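# Cap the marker and leave it on the desk

## Task

Press the cap fully onto the marker until it snaps in place, and leave the capped marker lying on the desk. The robot must not tip over or be left leaning, or the task counts as failed.

## Robot and tools

ROBOT. TidyBot++: a mobile base 0.54 m long, 0.50 m wide and 0.38 m high on four powered casters, carrying one seven-joint arm with a two-finger gripper. The shoulder sits 0.12 m ahead of the base centre and 0.68 m above the floor. Segments: upper arm 0.42 m, forearm 0.31 m, hand 0.31 m. Cameras: base_camera and wrist_camera (the latter looks along the hand). The arm starts folded with the hand pointing down; a downward hand reaches at most about 0.94 m above the floor, and only near the base.

FRAMES. Base frame: origin on the floor under the base centre, x forward, y left, z up, metres. hand_pose is reported in this frame as the point between the finger pads; the hand's z axis runs out along the fingers, and the fingers close along its y axis. Odometry frame: the base frame as it was when the scene began. base_odometry counts wheel turns only (slip looks like travel); heading in rad, left positive, -3.142 to 3.142. base_tilt is in degrees, forward and right positive.

TOOL move. All keys are optional; those other than cameras and blocking form one action.
- base: an object of relative offsets from where the base is now, counted along the base's current axes: translate_m (forward +, -2 to 2 m), strafe_m (left +, -2 to 2 m), rotate_rad (counter-clockwise from above +, -6.3 to 6.3 rad). Any combination may be given.
- joints: absolute target angles by name, each a number in rad: joint_1_rad (any angle; positive is clockwise from above, the opposite sense to heading), joint_2_rad shoulder (-2.249 to 2.249; 0 points the upper arm up, positive leans it forward), joint_3_rad (any angle), joint_4_rad elbow (-2.579 to 2.579; with joint_3 at 3.14, negative bends the forearm forward), joint_5_rad (any angle), joint_6_rad wrist (-2.099 to 2.099), joint_7_rad (any angle; at 1.57 with the hand down the fingers open to left and right), and gripper_pos, a unitless 0 (open) to 1 (closed). The finger gap is roughly 85 x (1 - gripper_pos) mm. Unlimited joints go the shorter way, so turn them in steps below half a turn. Done tolerances: about 0.04 to 0.11 rad per joint, 0.03 for the gripper.
- target: one list of seven numbers, an absolute hand pose in the base frame: x, y, z in metres, then quaternion qw, qx, qy, qz, matching the hand_pose line. With target, joints may contain only gripper_pos. The controller chooses the joint angles and prefers the folded shape, so the elbow may swing; the hand may curve and overshoot. Poses low and forward close to the base often miss or drive the arm into the base. To fix a leftover error, add (wanted position minus hand_pose) to the last target. To hold still, resend hand_target, not hand_pose.
- speeds: top speeds for this action only: translate_m or strafe_m 0.05 to 0.5 m/s (give just one when both are used), rotate_rad 0.1 to 1.57 rad/s.
- min_time_s: 0.1 to 8 s, the shortest duration of each arm motion.
- cameras: list of "base_camera", "wrist_camera" or "all"; [] for none.
- blocking: true or omitted waits until everything is at rest; false returns within about 0.5 s while motion continues. A new move overrides only the parts it names.
A move with no action just reports the state and images. An action lasts at most 15 s; base moves time out at 14 s.

TOOL wait: seconds (0 to 10), optional cameras. Commands nothing; returns early once running moves end. TOOL stop: optional cameras; brakes every running motion, which then holds and may keep pressing. TOOL zoom_image: camera ("base_camera" or "wrist_camera", must be among the latest images) and region [x0, y0, x1, y1] in pixels from the top-left, at most 504 by 504. TOOL finished_scene: scene, the current scene's number; ends the scene irreversibly, so the cap must already be on and the marker resting on the desk. Call nothing after it in the same reply.

RESULT LINES. move: "done" or the worst motion status. base_status, joint_status, hand_status: moving, done, off_target (resting away from target and perhaps still pushing), stopped, not_followed, contact_stop, time_out, torque_fault, limit_stop_at_motor_heat. "joint command not followed" or "pose unreachable" means a check withheld arm targets (e.g. self-collision, with a cause:). hand_target is where the hand would be with joints on target; a load makes it hang lower. joint_positions, motor_effort (% of max, peak in brackets; noisy, offset by a few percent), Motor temperatures (one per arm joint), on_its_own (uncommanded actions), pictures (image order), earlier move (state of a non-blocking move). ARM HIT flags a hard hit on the base or the arm itself. An unplanned stop or a refused call cancels the rest of that reply's move, wait and finished_scene calls.

CAUTIONS. A gripper at 1 that says off_target is holding something; done means empty. The arm does not avoid obstacles and keeps pushing when blocked; when a held part meets a surface, hand_pose stops falling while commands go lower, so watch effort and images. Held loads make the arm sag; never command a joint to its current reading while holding. Do not drive or turn while the arm is caught high, swing a stretched arm sideways, or reach far out from the folded pose over nearby furniture: the robot can tip. Backing away or retracting the arm rights a lean. Avoid drops, slams, hard shoves, over-squeezing a part that rests on something, torque faults (limits 104.5 N m for joints 1 to 4, 51.3 for 5 to 7) and motor heat above 60 °C; a hot arm stops and sinks at 75 °C. Thinking time lets running moves continue.

Each tool is called after "Call:" in YAML: its name, and indented under it one key for each argument.

## Session

Call:
move:

Scene clock: 0.00 s.
Motor temperatures (°C): [42 41 37 39 46 53 47]
base_odometry: x=+0.000 y=+0.000 heading=+0.000
base_tilt: forward=+0.4 right=-0.4
base_status: not commanded
joint_positions: joint_1_rad=+0.031 joint_2_rad=-0.318 joint_3_rad=+3.092 joint_4_rad=-2.523 joint_5_rad=+0.023 joint_6_rad=-0.850 joint_7_rad=+1.524 gripper_pos=+0.000
joint_status: not commanded
motor_effort: joint_1_rad=+0 joint_2_rad=-1 joint_3_rad=+1 joint_4_rad=+12 joint_5_rad=+0 joint_6_rad=+1 joint_7_rad=-2
hand_pose: x=+0.2670 y=-0.0032 z=+0.5849 quat_wxyz=(+0.015, +0.999, -0.007, +0.044) (m; base frame)
hand_target: x=+0.2661 y=-0.0032 z=+0.5844 quat_wxyz=(+0.016, +0.999, -0.007, +0.043) (m; base frame)
hand_status: not commanded
pictures: base_camera, wrist_camera
Images, in order (width x height): base_camera 644x364, wrist_camera 644x476.

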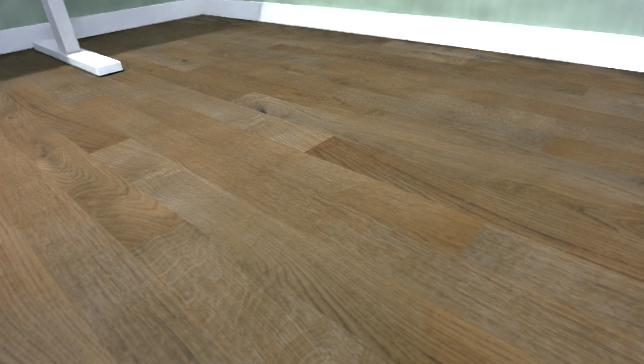

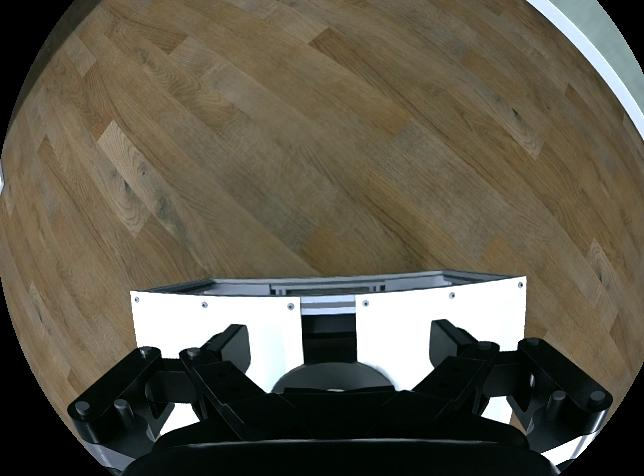

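Call:
move:
  base: {"rotate_rad": 0.8}
  cameras: ["all"]

Scene clock: 3.97 s.
move: done
base_odometry: x=+0.000 y=+0.000 heading=+0.799
base_tilt: forward=+0.3 right=-0.4
base_status: done
joint_positions: joint_1_rad=+0.031 joint_2_rad=-0.318 joint_3_rad=+3.092 joint_4_rad=-2.523 joint_5_rad=+0.023 joint_6_rad=-0.850 joint_7_rad=+1.524 gripper_pos=+0.000
joint_status: not commanded
motor_effort: joint_1_rad=-1(2) joint_2_rad=+0(2) joint_3_rad=+1(2) joint_4_rad=+12(13) joint_5_rad=+0(1) joint_6_rad=+2(2) joint_7_rad=-1(2)
hand_pose: x=+0.2670 y=-0.0032 z=+0.5849 quat_wxyz=(+0.015, +0.999, -0.007, +0.044) (m; base frame)
hand_target: x=+0.2661 y=-0.0032 z=+0.5844 quat_wxyz=(+0.016, +0.999, -0.007, +0.043) (m; base frame)
hand_status: not commanded
pictures: base_camera, wrist_camera
Images, in order (width x height): base_camera 644x364, wrist_camera 644x476.

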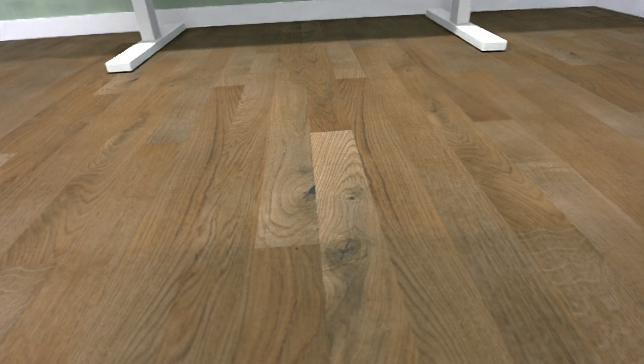

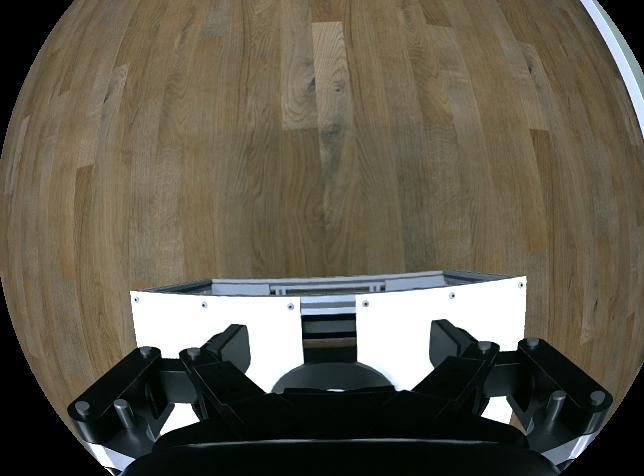

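Call:
move:
  joints: {"joint_1_rad": 0.0, "joint_2_rad": -0.318, "joint_3_rad": 3.14, "joint_4_rad": -2.2, "joint_5_rad": 0.0, "joint_6_rad": 0.2, "joint_7_rad": 1.57}
  cameras: ["all"]

Scene clock: 30.10 s.
move: done
base_odometry: x=+0.000 y=+0.000 heading=+0.799
base_tilt: forward=+0.4 right=-0.3
base_status: not commanded
joint_positions: joint_1_rad=+0.024 joint_2_rad=-0.318 joint_3_rad=+3.127 joint_4_rad=-2.210 joint_5_rad=+0.023 joint_6_rad=+0.133 joint_7_rad=+1.525 gripper_pos=+0.000
joint_status: all done
motor_effort: joint_1_rad=+0(1) joint_2_rad=-7(8) joint_3_rad=+1(2) joint_4_rad=+19(19) joint_5_rad=+0(1) joint_6_rad=+8(10) joint_7_rad=-1(3)
hand_pose: x=+0.5913 y=-0.0013 z=+0.9240 quat_wxyz=(-0.003, +0.770, -0.010, +0.638) (m; base frame)
hand_target: x=+0.5961 y=+0.0022 z=+0.9507 quat_wxyz=(-0.001, +0.745, +0.000, +0.667) (m; base frame)
hand_status: not commanded
pictures: base_camera, wrist_camera
Images, in order (width x height): base_camera 644x364, wrist_camera 644x476.

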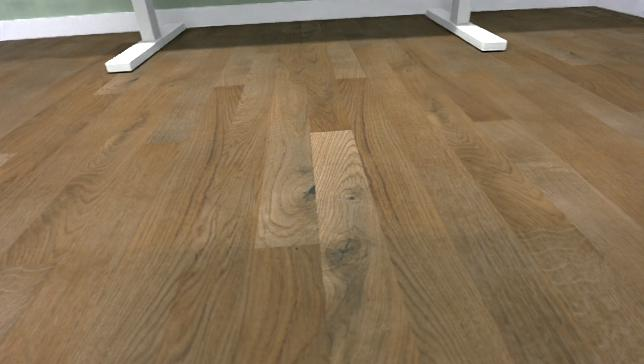

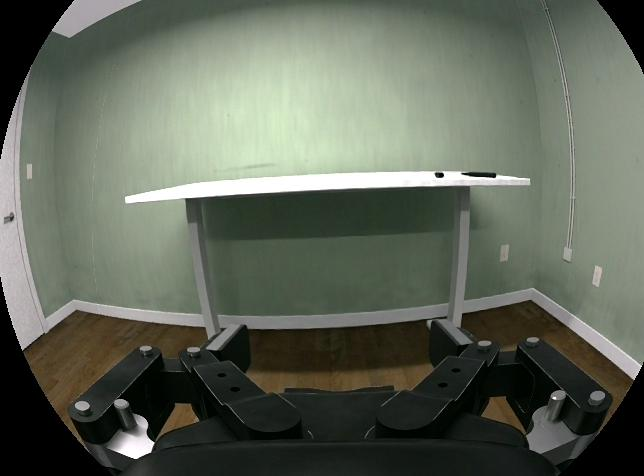

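Call:
zoom_image:
  camera: "wrist_camera"
  region: [400, 150, 540, 220]

Call:
zoom_image:
  camera: "wrist_camera"
  region: [110, 140, 540, 350]

Scaled by 3.600.

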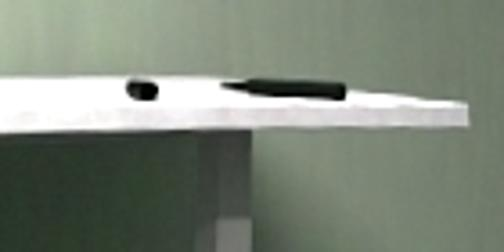

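Scaled by 1.172.

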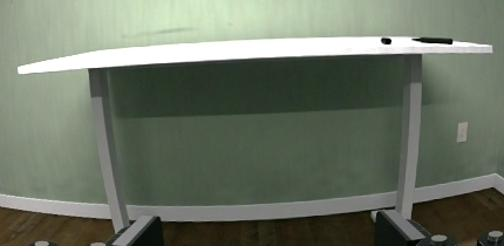

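Call:
move:
  base: {"rotate_rad": -0.3}
  cameras: ["all"]

Scene clock: 73.17 s.
move: done
base_odometry: x=+0.000 y=+0.000 heading=+0.500
base_tilt: forward=+0.3 right=-0.4
base_status: done
joint_positions: joint_1_rad=+0.018 joint_2_rad=-0.318 joint_3_rad=+3.138 joint_4_rad=-2.210 joint_5_rad=+0.023 joint_6_rad=+0.136 joint_7_rad=+1.525 gripper_pos=+0.000
joint_status: not commanded
motor_effort: joint_1_rad=-1(2) joint_2_rad=-7(8) joint_3_rad=+1(3) joint_4_rad=+19(19) joint_5_rad=+0(1) joint_6_rad=+8(9) joint_7_rad=-1(2)
hand_pose: x=+0.5915 y=-0.0042 z=+0.9248 quat_wxyz=(-0.003, +0.769, -0.013, +0.639) (m; base frame)
hand_target: x=+0.5961 y=+0.0022 z=+0.9507 quat_wxyz=(-0.001, +0.745, +0.000, +0.667) (m; base frame)
hand_status: not commanded
pictures: base_camera, wrist_camera
Images, in order (width x height): base_camera 644x364, wrist_camera 644x476.

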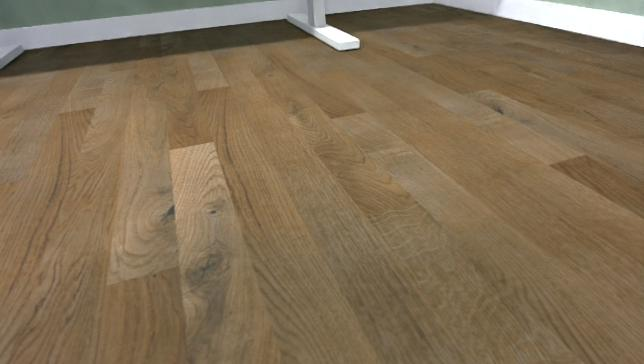

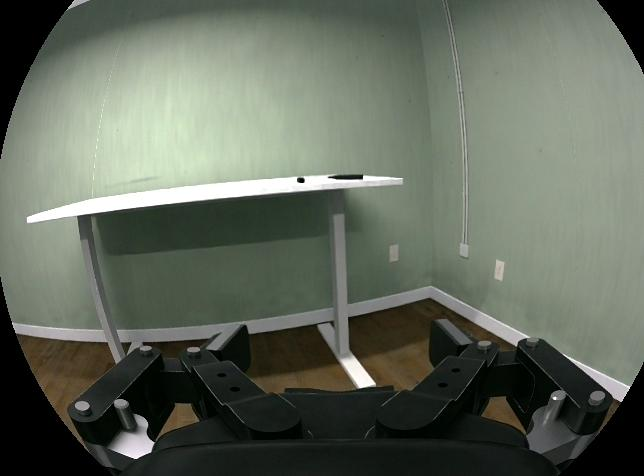

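Call:
move:
  joints: {"joint_1_rad": 0.0, "joint_2_rad": -0.2, "joint_3_rad": 3.14, "joint_4_rad": -1.3, "joint_5_rad": 0.0, "joint_6_rad": -0.9, "joint_7_rad": 1.57}
  cameras: ["wrist_camera"]

Scene clock: 120.13 s.
move: done
base_odometry: x=+0.000 y=+0.000 heading=+0.500
base_tilt: forward=+0.3 right=-0.3
base_status: not commanded
joint_positions: joint_1_rad=+0.018 joint_2_rad=-0.220 joint_3_rad=+3.138 joint_4_rad=-1.321 joint_5_rad=+0.023 joint_6_rad=-0.854 joint_7_rad=+1.525 gripper_pos=+0.000
joint_status: all done
motor_effort: joint_1_rad=+0(2) joint_2_rad=-9(10) joint_3_rad=+1(2) joint_4_rad=+17(21) joint_5_rad=+0(1) joint_6_rad=+8(10) joint_7_rad=-1(3)
hand_pose: x=+0.5957 y=-0.0107 z=+1.1185 quat_wxyz=(+0.003, +0.829, -0.023, +0.559) (m; base frame)
hand_target: x=+0.5986 y=+0.0022 z=+1.1072 quat_wxyz=(+0.000, +0.841, +0.000, +0.540) (m; base frame)
hand_status: not commanded
pictures: wrist_camera
Images, in order (width x height): wrist_camera 644x476.

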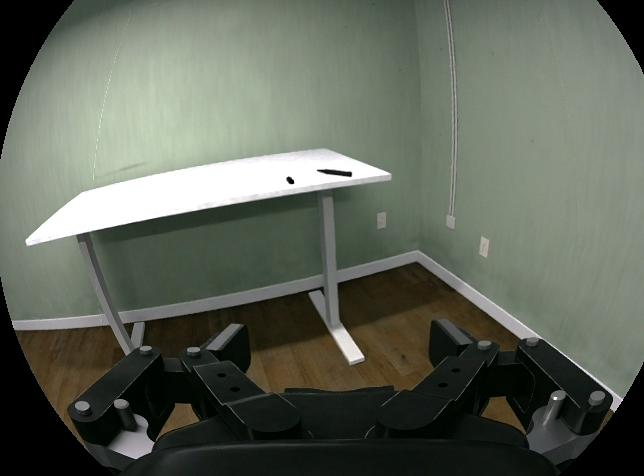

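Call:
move:
  joints: {"joint_7_rad": -1.57}
  cameras: ["wrist_camera"]

Scene clock: 151.43 s.
move: done
base_odometry: x=+0.000 y=+0.000 heading=+0.500
base_tilt: forward=+0.4 right=-0.4
base_status: not commanded
joint_positions: joint_1_rad=+0.018 joint_2_rad=-0.220 joint_3_rad=+3.138 joint_4_rad=-1.321 joint_5_rad=+0.023 joint_6_rad=-0.856 joint_7_rad=-1.523 gripper_pos=+0.000
joint_status: all done
motor_effort: joint_1_rad=+0(1) joint_2_rad=-9(10) joint_3_rad=+1(1) joint_4_rad=+18(18) joint_5_rad=+0(1) joint_6_rad=+8(9) joint_7_rad=-2(3)
hand_pose: x=+0.5956 y=-0.0107 z=+1.1180 quat_wxyz=(-0.558, +0.015, -0.829, +0.029) (m; base frame)
hand_target: x=+0.5986 y=+0.0022 z=+1.1072 quat_wxyz=(-0.540, +0.001, -0.841, +0.000) (m; base frame)
hand_status: not commanded
pictures: wrist_camera
Images, in order (width x height): wrist_camera 644x476.

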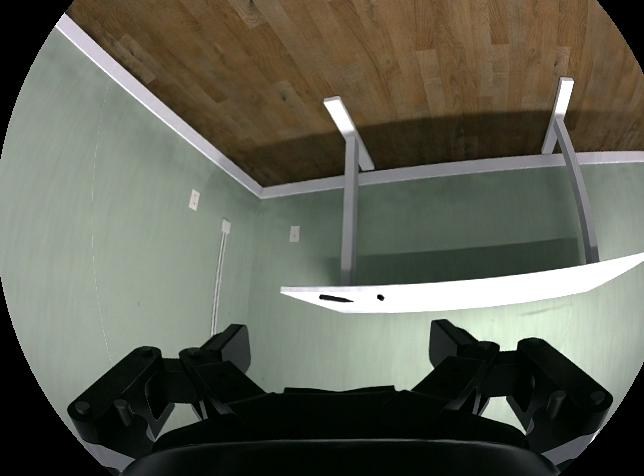

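Call:
move:
  base: {"translate_m": 0.75, "strafe_m": -0.17, "rotate_rad": 0.34}
  joints: {"joint_7_rad": 1.57}
  cameras: ["all"]

Scene clock: 224.60 s.
move: done
base_odometry: x=+0.740 y=+0.211 heading=+0.841
base_tilt: forward=+0.4 right=-0.4
base_status: done
joint_positions: joint_1_rad=+0.011 joint_2_rad=-0.207 joint_3_rad=+3.135 joint_4_rad=-1.319 joint_5_rad=+0.023 joint_6_rad=-0.858 joint_7_rad=+1.523 gripper_pos=+0.000
joint_status: all done
motor_effort: joint_1_rad=-1(2) joint_2_rad=-8(12) joint_3_rad=+1(3) joint_4_rad=+17(18) joint_5_rad=+0(1) joint_6_rad=+9(9) joint_7_rad=-2(3)
hand_pose: x=+0.6009 y=-0.0058 z=+1.1121 quat_wxyz=(+0.000, +0.833, -0.020, +0.553) (m; base frame)
hand_target: x=+0.5986 y=+0.0022 z=+1.1072 quat_wxyz=(-0.001, +0.841, +0.000, +0.540) (m; base frame)
hand_status: not commanded
pictures: base_camera, wrist_camera
Images, in order (width x height): base_camera 644x364, wrist_camera 644x476.

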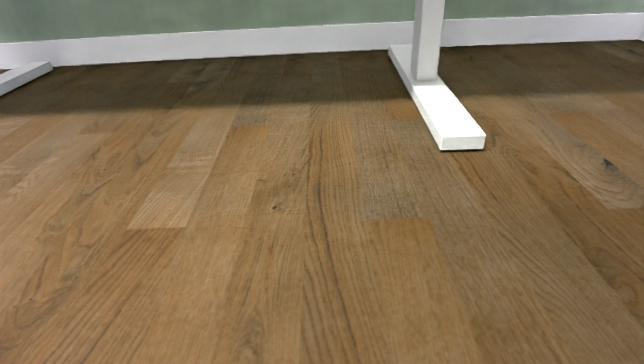

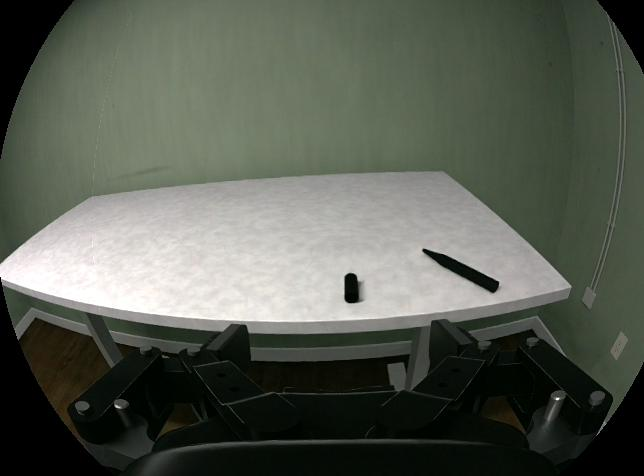

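Call:
zoom_image:
  camera: "wrist_camera"
  region: [320, 230, 520, 330]

Call:
zoom_image:
  camera: "wrist_camera"
  region: [330, 260, 370, 310]

Scaled by 2.520.

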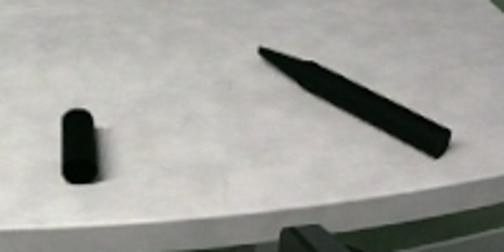

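Scaled by 10.080.

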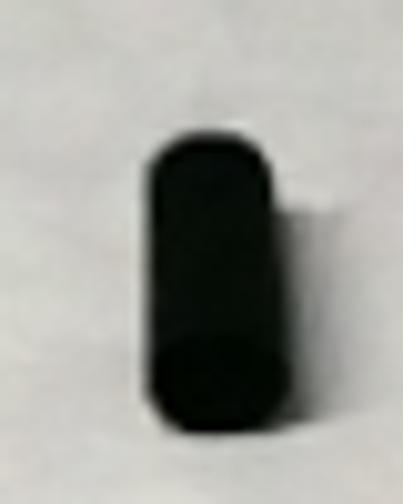

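Call:
move:
  joints: {"gripper_pos": 0.9}
  cameras: ["wrist_camera"]

Call:
zoom_image:
  camera: "wrist_camera"
  region: [220, 220, 460, 476]

Scene clock: 256.40 s.
move: done
base_odometry: x=+0.740 y=+0.211 heading=+0.841
base_tilt: forward=+0.4 right=-0.3
base_status: not commanded
joint_positions: joint_1_rad=+0.011 joint_2_rad=-0.207 joint_3_rad=+3.135 joint_4_rad=-1.319 joint_5_rad=+0.023 joint_6_rad=-0.858 joint_7_rad=+1.523 gripper_pos=+0.900
joint_status: all done
motor_effort: joint_1_rad=+0(1) joint_2_rad=-10(10) joint_3_rad=+1(1) joint_4_rad=+18(18) joint_5_rad=+0(1) joint_6_rad=+8(9) joint_7_rad=-1(2)
hand_pose: x=+0.6009 y=-0.0058 z=+1.1121 quat_wxyz=(+0.000, +0.833, -0.020, +0.553) (m; base frame)
hand_target: x=+0.5986 y=+0.0022 z=+1.1072 quat_wxyz=(-0.001, +0.841, +0.000, +0.540) (m; base frame)
hand_status: not commanded
pictures: wrist_camera
Images, in order (width x height): wrist_camera 644x476.

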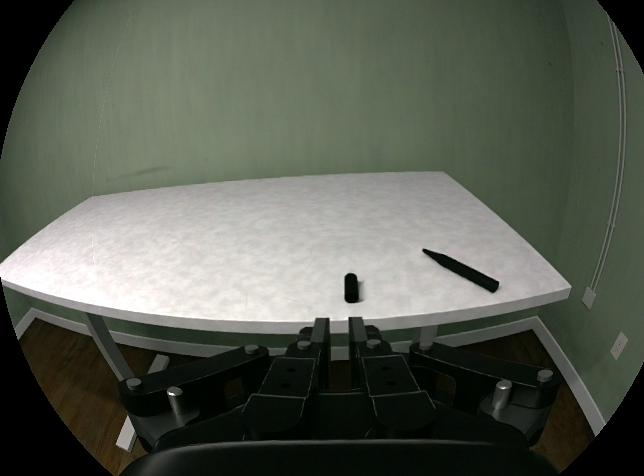

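Scaled by 1.969.

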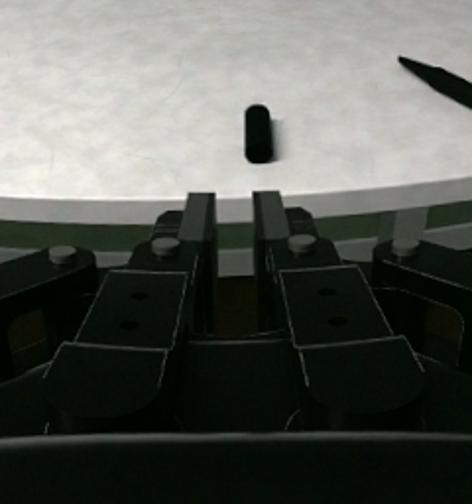

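Call:
move:
  base: {"translate_m": 0.15}
  cameras: ["wrist_camera"]

Call:
zoom_image:
  camera: "wrist_camera"
  region: [310, 250, 400, 340]

Call:
zoom_image:
  camera: "wrist_camera"
  region: [420, 220, 570, 340]

Scene clock: 382.33 s.
move: done
base_odometry: x=+0.840 y=+0.323 heading=+0.841
base_tilt: forward=+0.3 right=-0.4
base_status: done
joint_positions: joint_1_rad=+0.011 joint_2_rad=-0.198 joint_3_rad=+3.135 joint_4_rad=-1.317 joint_5_rad=+0.023 joint_6_rad=-0.860 joint_7_rad=+1.523 gripper_pos=+0.900
joint_status: not commanded
motor_effort: joint_1_rad=+0(1) joint_2_rad=-10(14) joint_3_rad=+1(2) joint_4_rad=+18(19) joint_5_rad=+0(1) joint_6_rad=+8(9) joint_7_rad=-1(2)
hand_pose: x=+0.6047 y=-0.0060 z=+1.1081 quat_wxyz=(+0.000, +0.835, -0.020, +0.549) (m; base frame)
hand_target: x=+0.5986 y=+0.0022 z=+1.1072 quat_wxyz=(-0.001, +0.841, +0.000, +0.540) (m; base frame)
hand_status: not commanded
pictures: wrist_camera
Images, in order (width x height): wrist_camera 644x476.

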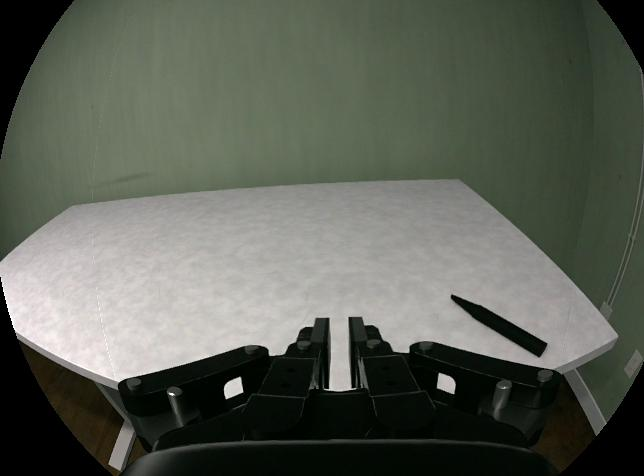

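Scaled by 5.600.

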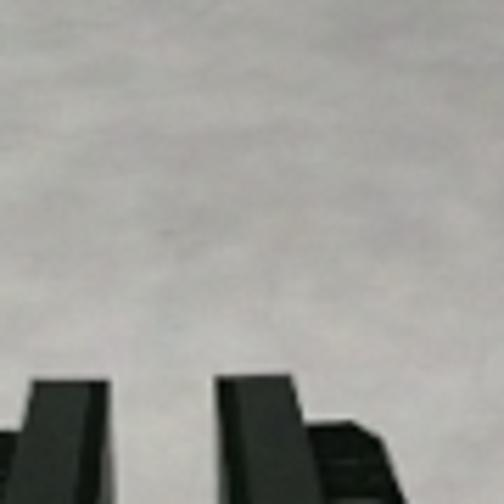

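Scaled by 3.360.

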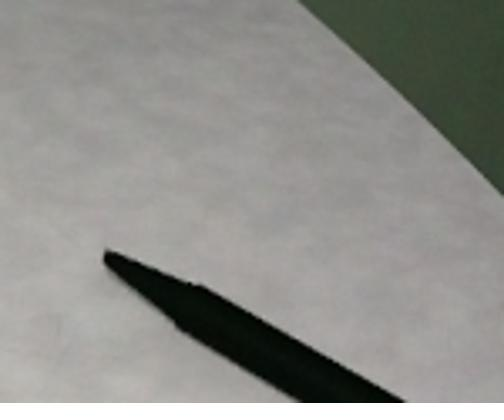

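Call:
move:
  joints: {"joint_1_rad": 0.0, "joint_2_rad": 0.077, "joint_3_rad": 3.14, "joint_4_rad": -0.572, "joint_5_rad": 0.0, "joint_6_rad": -1.951, "joint_7_rad": 1.57}
  min_time_s: 3
  cameras: ["wrist_camera"]

Call:
zoom_image:
  camera: "wrist_camera"
  region: [280, 180, 400, 300]

Scene clock: 407.90 s.
move: done
base_odometry: x=+0.840 y=+0.323 heading=+0.841
base_tilt: forward=+0.3 right=-0.5
base_status: not commanded
joint_positions: joint_1_rad=+0.011 joint_2_rad=+0.054 joint_3_rad=+3.135 joint_4_rad=-0.591 joint_5_rad=+0.023 joint_6_rad=-1.905 joint_7_rad=+1.523 gripper_pos=+0.900
joint_status: all done
motor_effort: joint_1_rad=-1(2) joint_2_rad=-12(13) joint_3_rad=+1(2) joint_4_rad=+12(19) joint_5_rad=+0(2) joint_6_rad=+5(9) joint_7_rad=-2(3)
hand_pose: x=+0.5042 y=-0.0075 z=+1.0946 quat_wxyz=(+0.003, +0.956, -0.032, +0.291) (m; base frame)
hand_target: x=+0.5018 y=+0.0019 z=+1.0850 quat_wxyz=(+0.000, +0.964, +0.000, +0.268) (m; base frame)
hand_status: not commanded
pictures: wrist_camera
Images, in order (width x height): wrist_camera 644x476.

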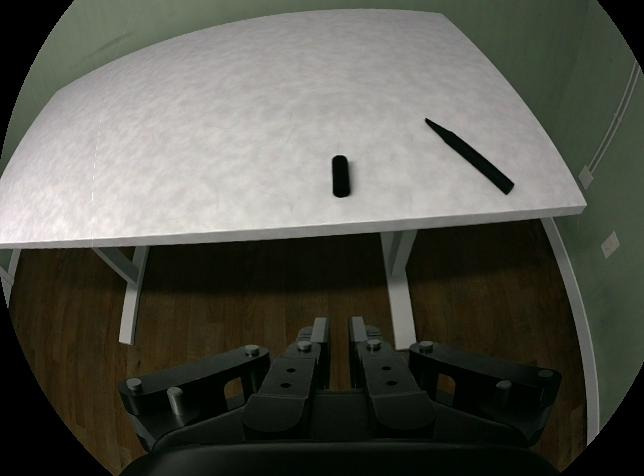

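Scaled by 4.200.

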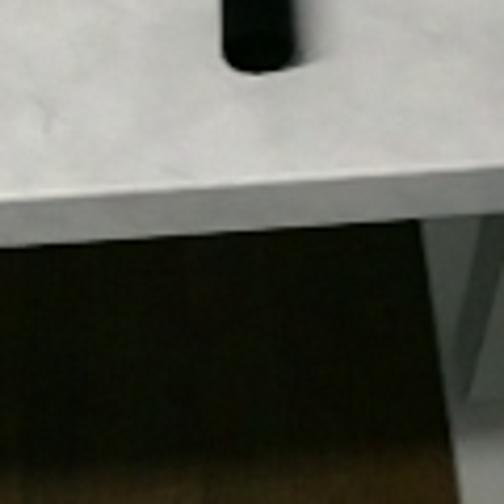

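Call:
zoom_image:
  camera: "wrist_camera"
  region: [310, 140, 370, 210]

Call:
zoom_image:
  camera: "wrist_camera"
  region: [410, 100, 530, 210]

Scaled by 7.200.

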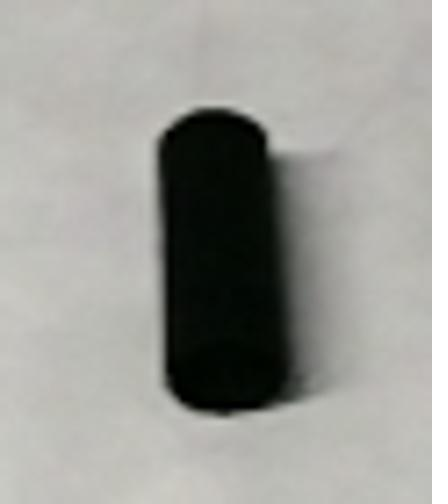

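Scaled by 4.200.

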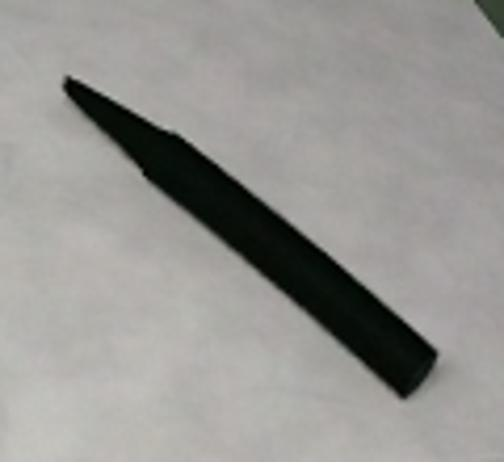

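Call:
move:
  joints: {"joint_1_rad": 0.0, "joint_2_rad": -0.211, "joint_3_rad": 3.14, "joint_4_rad": -1.913, "joint_5_rad": 0.0, "joint_6_rad": 0.131, "joint_7_rad": -1.57}
  min_time_s: 4
  cameras: ["wrist_camera"]

Scene clock: 436.20 s.
move: done
base_odometry: x=+0.840 y=+0.323 heading=+0.841
base_tilt: forward=+0.3 right=-0.4
base_status: not commanded
joint_positions: joint_1_rad=+0.011 joint_2_rad=-0.197 joint_3_rad=+3.135 joint_4_rad=-1.883 joint_5_rad=+0.023 joint_6_rad=+0.065 joint_7_rad=-1.519 gripper_pos=+0.900
joint_status: all done
motor_effort: joint_1_rad=+0(2) joint_2_rad=-12(15) joint_3_rad=+1(2) joint_4_rad=+19(20) joint_5_rad=+0(1) joint_6_rad=+8(10) joint_7_rad=-2(3)
hand_pose: x=+0.6596 y=-0.0003 z=+1.0430 quat_wxyz=(-0.689, +0.026, -0.724, +0.028) (m; base frame)
hand_target: x=+0.6538 y=+0.0023 z=+1.0520 quat_wxyz=(-0.707, +0.001, -0.707, +0.000) (m; base frame)
hand_status: not commanded
pictures: wrist_camera
Images, in order (width x height): wrist_camera 644x476.

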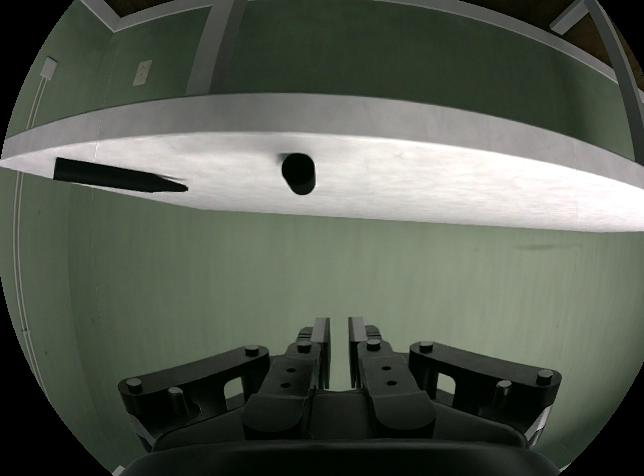

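Call:
zoom_image:
  camera: "wrist_camera"
  region: [270, 140, 330, 205]

Call:
zoom_image:
  camera: "wrist_camera"
  region: [40, 140, 200, 220]

Scaled by 7.754.

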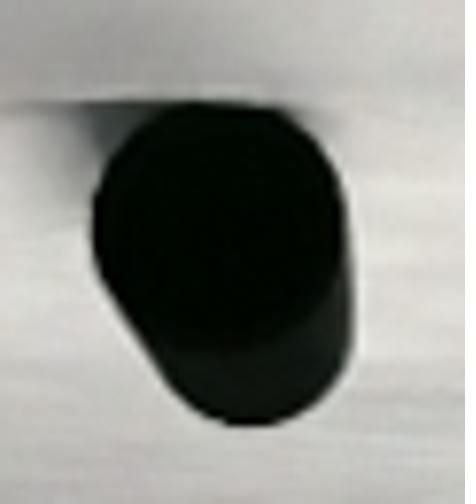

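Scaled by 3.150.

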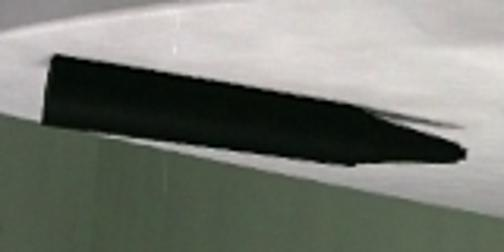

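Call:
zoom_image:
  camera: "wrist_camera"
  region: [280, 150, 318, 198]

Scaled by 10.500.

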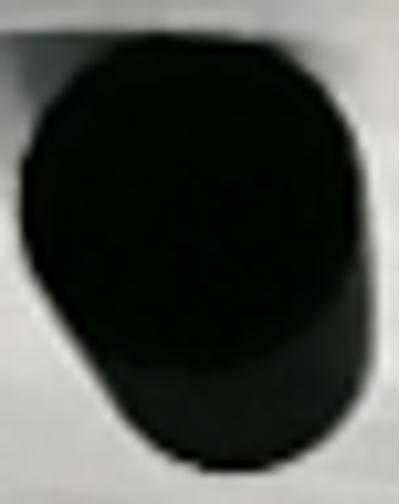

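Call:
move:
  base: {"translate_m": 0.06}
  speeds: {"translate_m": 0.1}
  cameras: ["wrist_camera"]

Call:
zoom_image:
  camera: "wrist_camera"
  region: [270, 110, 340, 200]

Scene clock: 472.90 s.
move: done
base_odometry: x=+0.880 y=+0.367 heading=+0.841
base_tilt: forward=+0.4 right=-0.4
base_status: done
joint_positions: joint_1_rad=+0.011 joint_2_rad=-0.209 joint_3_rad=+3.135 joint_4_rad=-1.884 joint_5_rad=+0.023 joint_6_rad=+0.068 joint_7_rad=-1.521 gripper_pos=+0.900
joint_status: not commanded
motor_effort: joint_1_rad=-1(2) joint_2_rad=-11(14) joint_3_rad=+1(2) joint_4_rad=+19(20) joint_5_rad=+0(0) joint_6_rad=+8(9) joint_7_rad=-2(2)
hand_pose: x=+0.6553 y=-0.0003 z=+1.0500 quat_wxyz=(-0.694, +0.026, -0.719, +0.027) (m; base frame)
hand_target: x=+0.6538 y=+0.0023 z=+1.0520 quat_wxyz=(-0.707, +0.001, -0.707, +0.000) (m; base frame)
hand_status: not commanded
pictures: wrist_camera
Images, in order (width x height): wrist_camera 644x476.

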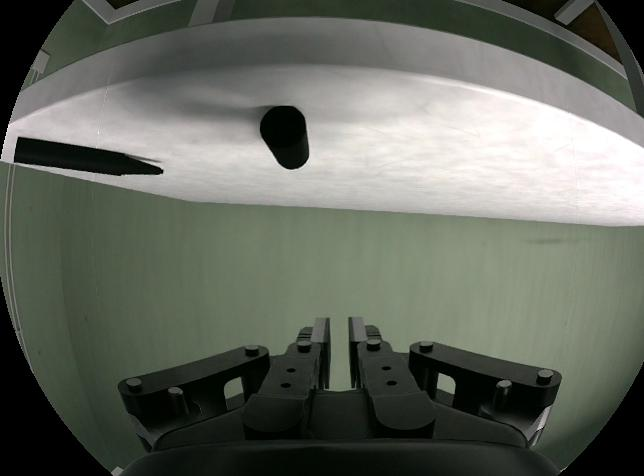

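Scaled by 5.600.

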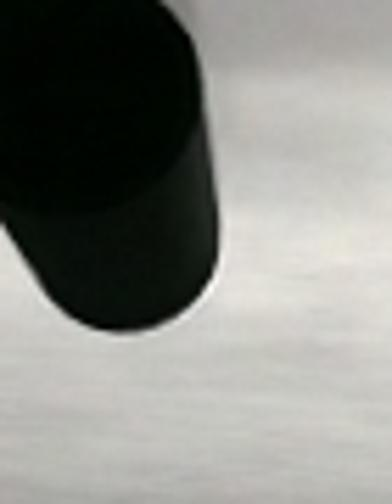

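Call:
zoom_image:
  camera: "wrist_camera"
  region: [255, 95, 315, 175]

Scaled by 6.300.

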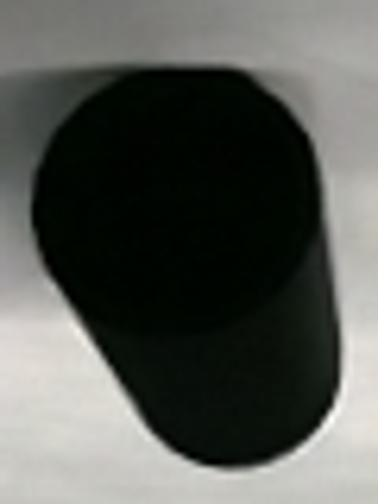

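Call:
move:
  joints: {"joint_1_rad": 0.0, "joint_2_rad": 0.108, "joint_3_rad": 3.14, "joint_4_rad": -0.755, "joint_5_rad": 0.0, "joint_6_rad": -1.493, "joint_7_rad": 1.57, "gripper_pos": 0.5}
  min_time_s: 3
  cameras: ["wrist_camera"]

Scene clock: 679.13 s.
move: done
base_odometry: x=+0.880 y=+0.367 heading=+0.841
base_tilt: forward=+0.4 right=-0.4
base_status: not commanded
joint_positions: joint_1_rad=+0.011 joint_2_rad=+0.082 joint_3_rad=+3.135 joint_4_rad=-0.775 joint_5_rad=+0.023 joint_6_rad=-1.447 joint_7_rad=+1.519 gripper_pos=+0.500
joint_status: all done
motor_effort: joint_1_rad=-1(2) joint_2_rad=-15(17) joint_3_rad=+1(2) joint_4_rad=+15(21) joint_5_rad=+0(2) joint_6_rad=+7(10) joint_7_rad=-2(3)
hand_pose: x=+0.6221 y=-0.0085 z=+1.0987 quat_wxyz=(+0.001, +0.913, -0.029, +0.407) (m; base frame)
hand_target: x=+0.6233 y=+0.0021 z=+1.0844 quat_wxyz=(-0.001, +0.924, +0.000, +0.383) (m; base frame)
hand_status: not commanded
pictures: wrist_camera
Images, in order (width x height): wrist_camera 644x476.

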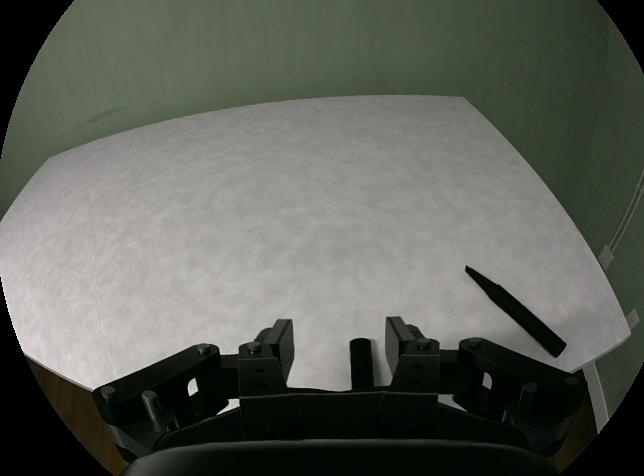

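Call:
zoom_image:
  camera: "wrist_camera"
  region: [270, 300, 420, 420]

Scaled by 3.360.

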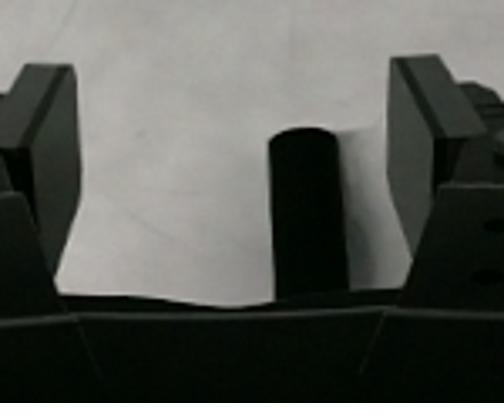

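Call:
move:
  base: {"strafe_m": -0.0177}
  target: [0.657, -0.004, 1.03, 0, 0.9239, 0, 0.3827]
  min_time_s: 2
  cameras: ["wrist_camera"]

Call:
zoom_image:
  camera: "wrist_camera"
  region: [270, 300, 420, 420]

Scene clock: 714.13 s.
move: done
base_odometry: x=+0.893 y=+0.356 heading=+0.841
base_tilt: forward=+0.4 right=-0.3
base_status: done
joint_positions: joint_1_rad=+0.009 joint_2_rad=+0.083 joint_3_rad=+3.166 joint_4_rad=-0.950 joint_5_rad=+0.021 joint_6_rad=-1.342 joint_7_rad=+1.541 gripper_pos=+0.500
joint_status: not commanded
motor_effort: joint_1_rad=+0(3) joint_2_rad=-16(18) joint_3_rad=+1(3) joint_4_rad=+16(16) joint_5_rad=+0(2) joint_6_rad=+5(7) joint_7_rad=-1(2)
hand_pose: x=+0.6398 y=-0.0212 z=+1.0378 quat_wxyz=(+0.012, +0.927, -0.030, +0.374) (m; base frame)
hand_target: x=+0.6570 y=-0.0040 z=+1.0300 quat_wxyz=(+0.000, +0.924, +0.000, +0.383) (m; base frame)
hand_status: done (0.026 m and 3.9 deg from the pose sent, 0.077 m and 4.5 deg at the start)
pictures: wrist_camera
Images, in order (width x height): wrist_camera 644x476.

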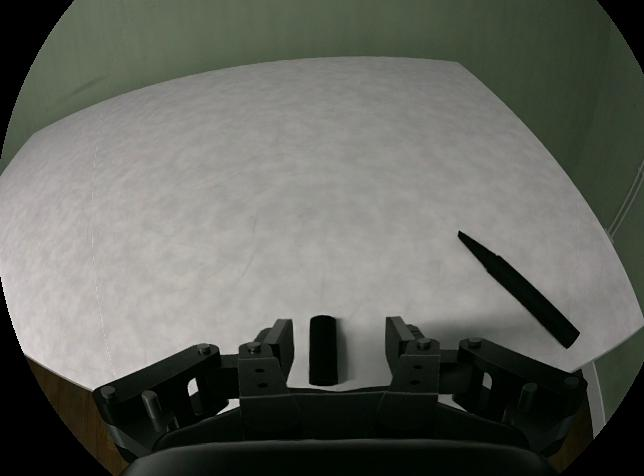

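Scaled by 3.360.

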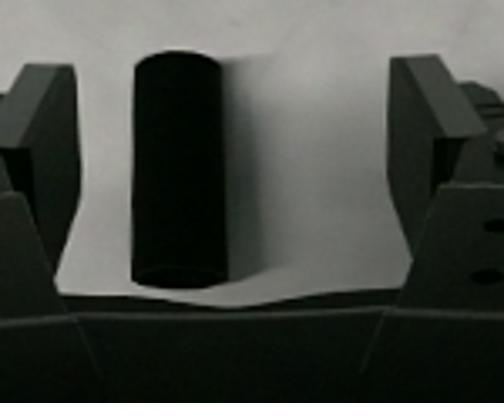

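Call:
move:
  joints: {"joint_1_rad": 0.0, "joint_2_rad": 0.125, "joint_3_rad": 3.14, "joint_4_rad": -0.952, "joint_5_rad": 0.0, "joint_6_rad": -1.265, "joint_7_rad": 1.6}
  min_time_s: 2
  cameras: ["wrist_camera"]

Call:
zoom_image:
  camera: "wrist_camera"
  region: [270, 300, 420, 420]

Scene clock: 751.07 s.
move: done
base_odometry: x=+0.893 y=+0.356 heading=+0.841
base_tilt: forward=+0.4 right=-0.4
base_status: not commanded
joint_positions: joint_1_rad=+0.009 joint_2_rad=+0.097 joint_3_rad=+3.153 joint_4_rad=-0.950 joint_5_rad=+0.021 joint_6_rad=-1.325 joint_7_rad=+1.551 gripper_pos=+0.500
joint_status: all done
motor_effort: joint_1_rad=+0(1) joint_2_rad=-17(18) joint_3_rad=+0(2) joint_4_rad=+16(17) joint_5_rad=+0(2) joint_6_rad=+7(8) joint_7_rad=-1(3)
hand_pose: x=+0.6487 y=-0.0153 z=+1.0341 quat_wxyz=(+0.011, +0.927, -0.020, +0.375) (m; base frame)
hand_target: x=+0.6715 y=+0.0022 z=+1.0313 quat_wxyz=(+0.005, +0.921, +0.014, +0.389) (m; base frame)
hand_status: not commanded
pictures: wrist_camera
Images, in order (width x height): wrist_camera 644x476.

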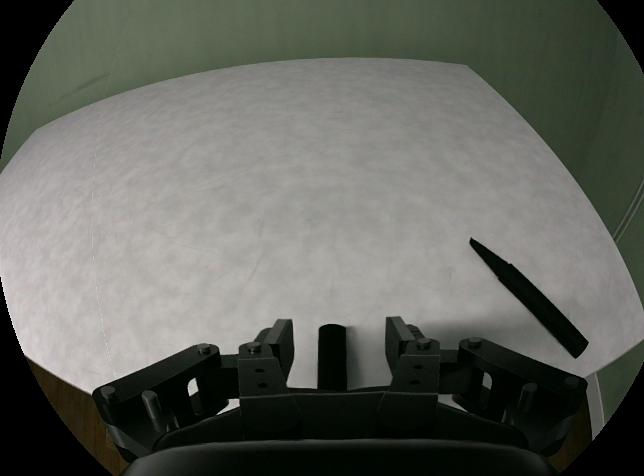

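Scaled by 3.360.

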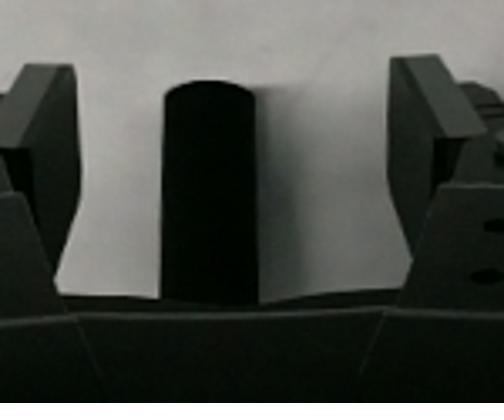

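Call:
move:
  base: {"translate_m": 0.01, "strafe_m": 0.004}
  joints: {"joint_1_rad": 0.0, "joint_2_rad": 0.035, "joint_3_rad": 3.14, "joint_4_rad": -1.195, "joint_5_rad": 0.0, "joint_6_rad": -1.085, "joint_7_rad": 1.6}
  min_time_s: 2
  cameras: ["wrist_camera"]

Call:
zoom_image:
  camera: "wrist_camera"
  region: [270, 290, 420, 410]

Scene clock: 778.00 s.
move: done
base_odometry: x=+0.897 y=+0.366 heading=+0.841
base_tilt: forward=+0.4 right=-0.4
base_status: done
joint_positions: joint_1_rad=+0.009 joint_2_rad=+0.049 joint_3_rad=+3.151 joint_4_rad=-1.166 joint_5_rad=+0.021 joint_6_rad=-1.146 joint_7_rad=+1.551 gripper_pos=+0.500
joint_status: all done
motor_effort: joint_1_rad=+1(2) joint_2_rad=-17(20) joint_3_rad=+1(2) joint_4_rad=+17(18) joint_5_rad=+0(1) joint_6_rad=+6(8) joint_7_rad=-2(2)
hand_pose: x=+0.6532 y=-0.0142 z=+0.9907 quat_wxyz=(+0.010, +0.924, -0.017, +0.381) (m; base frame)
hand_target: x=+0.6590 y=+0.0022 z=+0.9965 quat_wxyz=(+0.006, +0.916, +0.014, +0.402) (m; base frame)
hand_status: not commanded
pictures: wrist_camera
Images, in order (width x height): wrist_camera 644x476.

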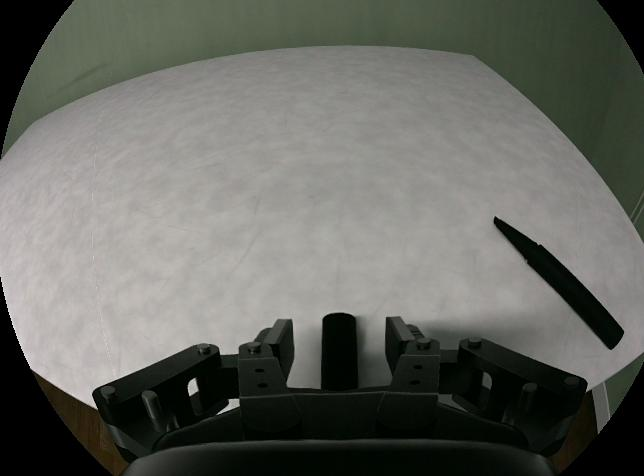

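Scaled by 3.360.

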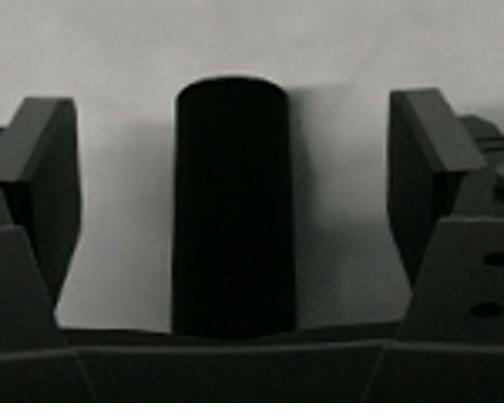

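Call:
move:
  joints: {"joint_2_rad": 0.035, "joint_4_rad": -1.245, "joint_6_rad": -1.035}
  min_time_s: 1.5
  cameras: ["wrist_camera"]

Call:
zoom_image:
  camera: "wrist_camera"
  region: [270, 290, 420, 410]

Scene clock: 795.83 s.
move: done
base_odometry: x=+0.897 y=+0.366 heading=+0.841
base_tilt: forward=+0.3 right=-0.4
base_status: not commanded
joint_positions: joint_1_rad=+0.009 joint_2_rad=+0.048 joint_3_rad=+3.151 joint_4_rad=-1.215 joint_5_rad=+0.021 joint_6_rad=-1.095 joint_7_rad=+1.551 gripper_pos=+0.500
joint_status: all done
motor_effort: joint_1_rad=+0(1) joint_2_rad=-18(18) joint_3_rad=+1(1) joint_4_rad=+17(18) joint_5_rad=+0(0) joint_6_rad=+7(8) joint_7_rad=-2(2)
hand_pose: x=+0.6584 y=-0.0141 z=+0.9770 quat_wxyz=(+0.010, +0.924, -0.017, +0.382) (m; base frame)
hand_target: x=+0.6639 y=+0.0022 z=+0.9816 quat_wxyz=(+0.006, +0.916, +0.014, +0.402) (m; base frame)
hand_status: not commanded
pictures: wrist_camera
Images, in order (width x height): wrist_camera 644x476.

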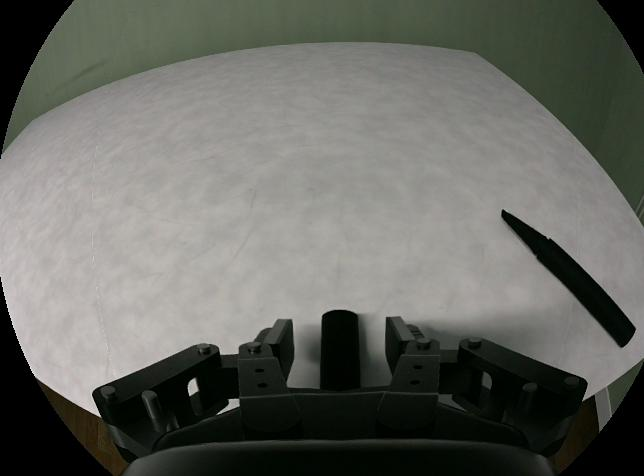

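Scaled by 3.360.

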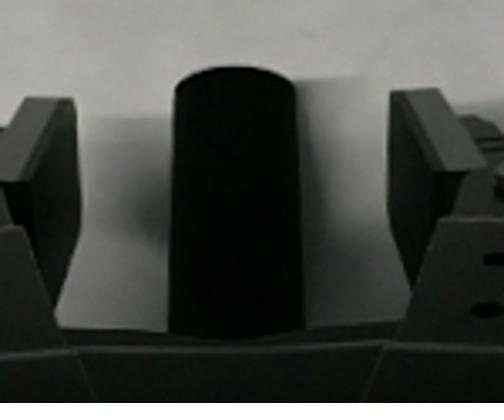

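Call:
move:
  base: {"translate_m": -0.012}
  cameras: []

Call:
move:
  joints: {"gripper_pos": 0.8}
  cameras: ["wrist_camera"]

Call:
zoom_image:
  camera: "wrist_camera"
  region: [270, 290, 420, 410]

Scene clock: 802.27 s.
move: done
base_odometry: x=+0.889 y=+0.357 heading=+0.841
base_tilt: forward=+0.4 right=-0.3
base_status: done
joint_positions: joint_1_rad=+0.009 joint_2_rad=+0.033 joint_3_rad=+3.150 joint_4_rad=-1.218 joint_5_rad=+0.021 joint_6_rad=-1.091 joint_7_rad=+1.551 gripper_pos=+0.500
joint_status: not commanded
motor_effort: joint_1_rad=-1(2) joint_2_rad=-16(21) joint_3_rad=+1(2) joint_4_rad=+17(18) joint_5_rad=+0(1) joint_6_rad=+6(7) joint_7_rad=-1(2)
hand_pose: x=+0.6543 y=-0.0133 z=+0.9845 quat_wxyz=(+0.010, +0.921, -0.016, +0.389) (m; base frame)
hand_target: x=+0.6639 y=+0.0022 z=+0.9816 quat_wxyz=(+0.006, +0.916, +0.014, +0.402) (m; base frame)
hand_status: not commanded
pictures: none
No camera images: "cameras" was empty.

Scene clock: 802.97 s.
move: done
base_odometry: x=+0.889 y=+0.357 heading=+0.841
base_tilt: forward=+0.3 right=-0.4
base_status: not commanded
joint_positions: joint_1_rad=+0.009 joint_2_rad=+0.033 joint_3_rad=+3.150 joint_4_rad=-1.218 joint_5_rad=+0.021 joint_6_rad=-1.091 joint_7_rad=+1.551 gripper_pos=+0.800
joint_status: all done
motor_effort: joint_1_rad=+0(1) joint_2_rad=-15(17) joint_3_rad=+1(1) joint_4_rad=+17(18) joint_5_rad=+0(1) joint_6_rad=+6(7) joint_7_rad=-1(2)
hand_pose: x=+0.6543 y=-0.0133 z=+0.9845 quat_wxyz=(+0.010, +0.921, -0.016, +0.389) (m; base frame)
hand_target: x=+0.6639 y=+0.0022 z=+0.9816 quat_wxyz=(+0.006, +0.916, +0.014, +0.402) (m; base frame)
hand_status: not commanded
pictures: wrist_camera
Images, in order (width x height): wrist_camera 644x476.

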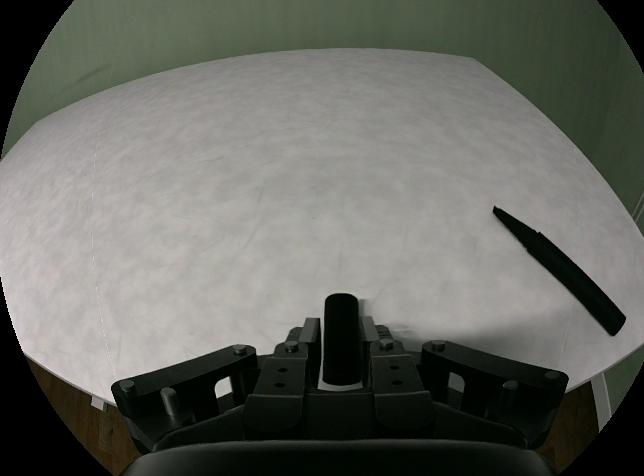

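Scaled by 3.360.

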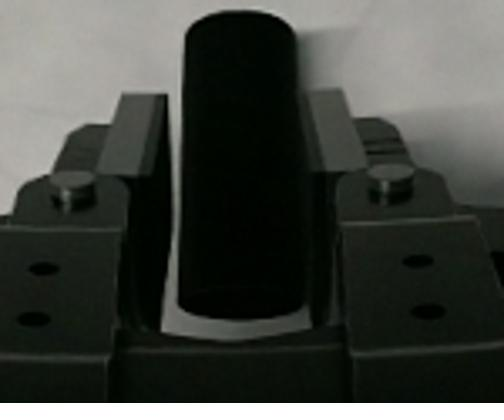

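Call:
move:
  joints: {"gripper_pos": 0.65, "joint_2_rad": 0.075}
  min_time_s: 1.5
  cameras: ["wrist_camera"]

Call:
zoom_image:
  camera: "wrist_camera"
  region: [270, 280, 420, 400]

Scene clock: 818.97 s.
move: done
base_odometry: x=+0.889 y=+0.357 heading=+0.841
base_tilt: forward=+0.3 right=-0.4
base_status: not commanded
joint_positions: joint_1_rad=+0.009 joint_2_rad=+0.049 joint_3_rad=+3.150 joint_4_rad=-1.218 joint_5_rad=+0.021 joint_6_rad=-1.091 joint_7_rad=+1.551 gripper_pos=+0.650
joint_status: all done
motor_effort: joint_1_rad=-1(2) joint_2_rad=-17(18) joint_3_rad=+1(1) joint_4_rad=+17(18) joint_5_rad=+0(1) joint_6_rad=+6(7) joint_7_rad=-1(2)
hand_pose: x=+0.6592 y=-0.0134 z=+0.9758 quat_wxyz=(+0.010, +0.924, -0.016, +0.382) (m; base frame)
hand_target: x=+0.6754 y=+0.0022 z=+0.9595 quat_wxyz=(+0.005, +0.924, +0.014, +0.383) (m; base frame)
hand_status: not commanded
pictures: wrist_camera
Images, in order (width x height): wrist_camera 644x476.

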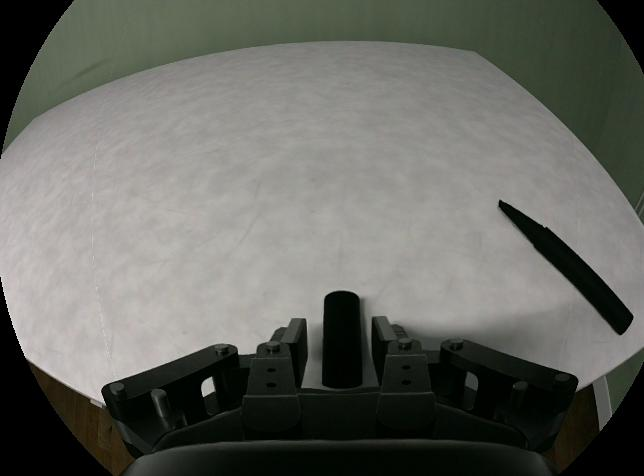

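Scaled by 3.360.

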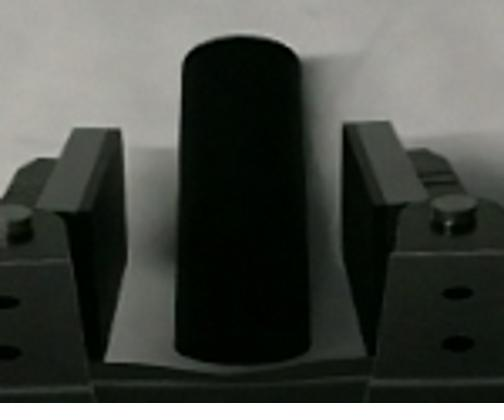

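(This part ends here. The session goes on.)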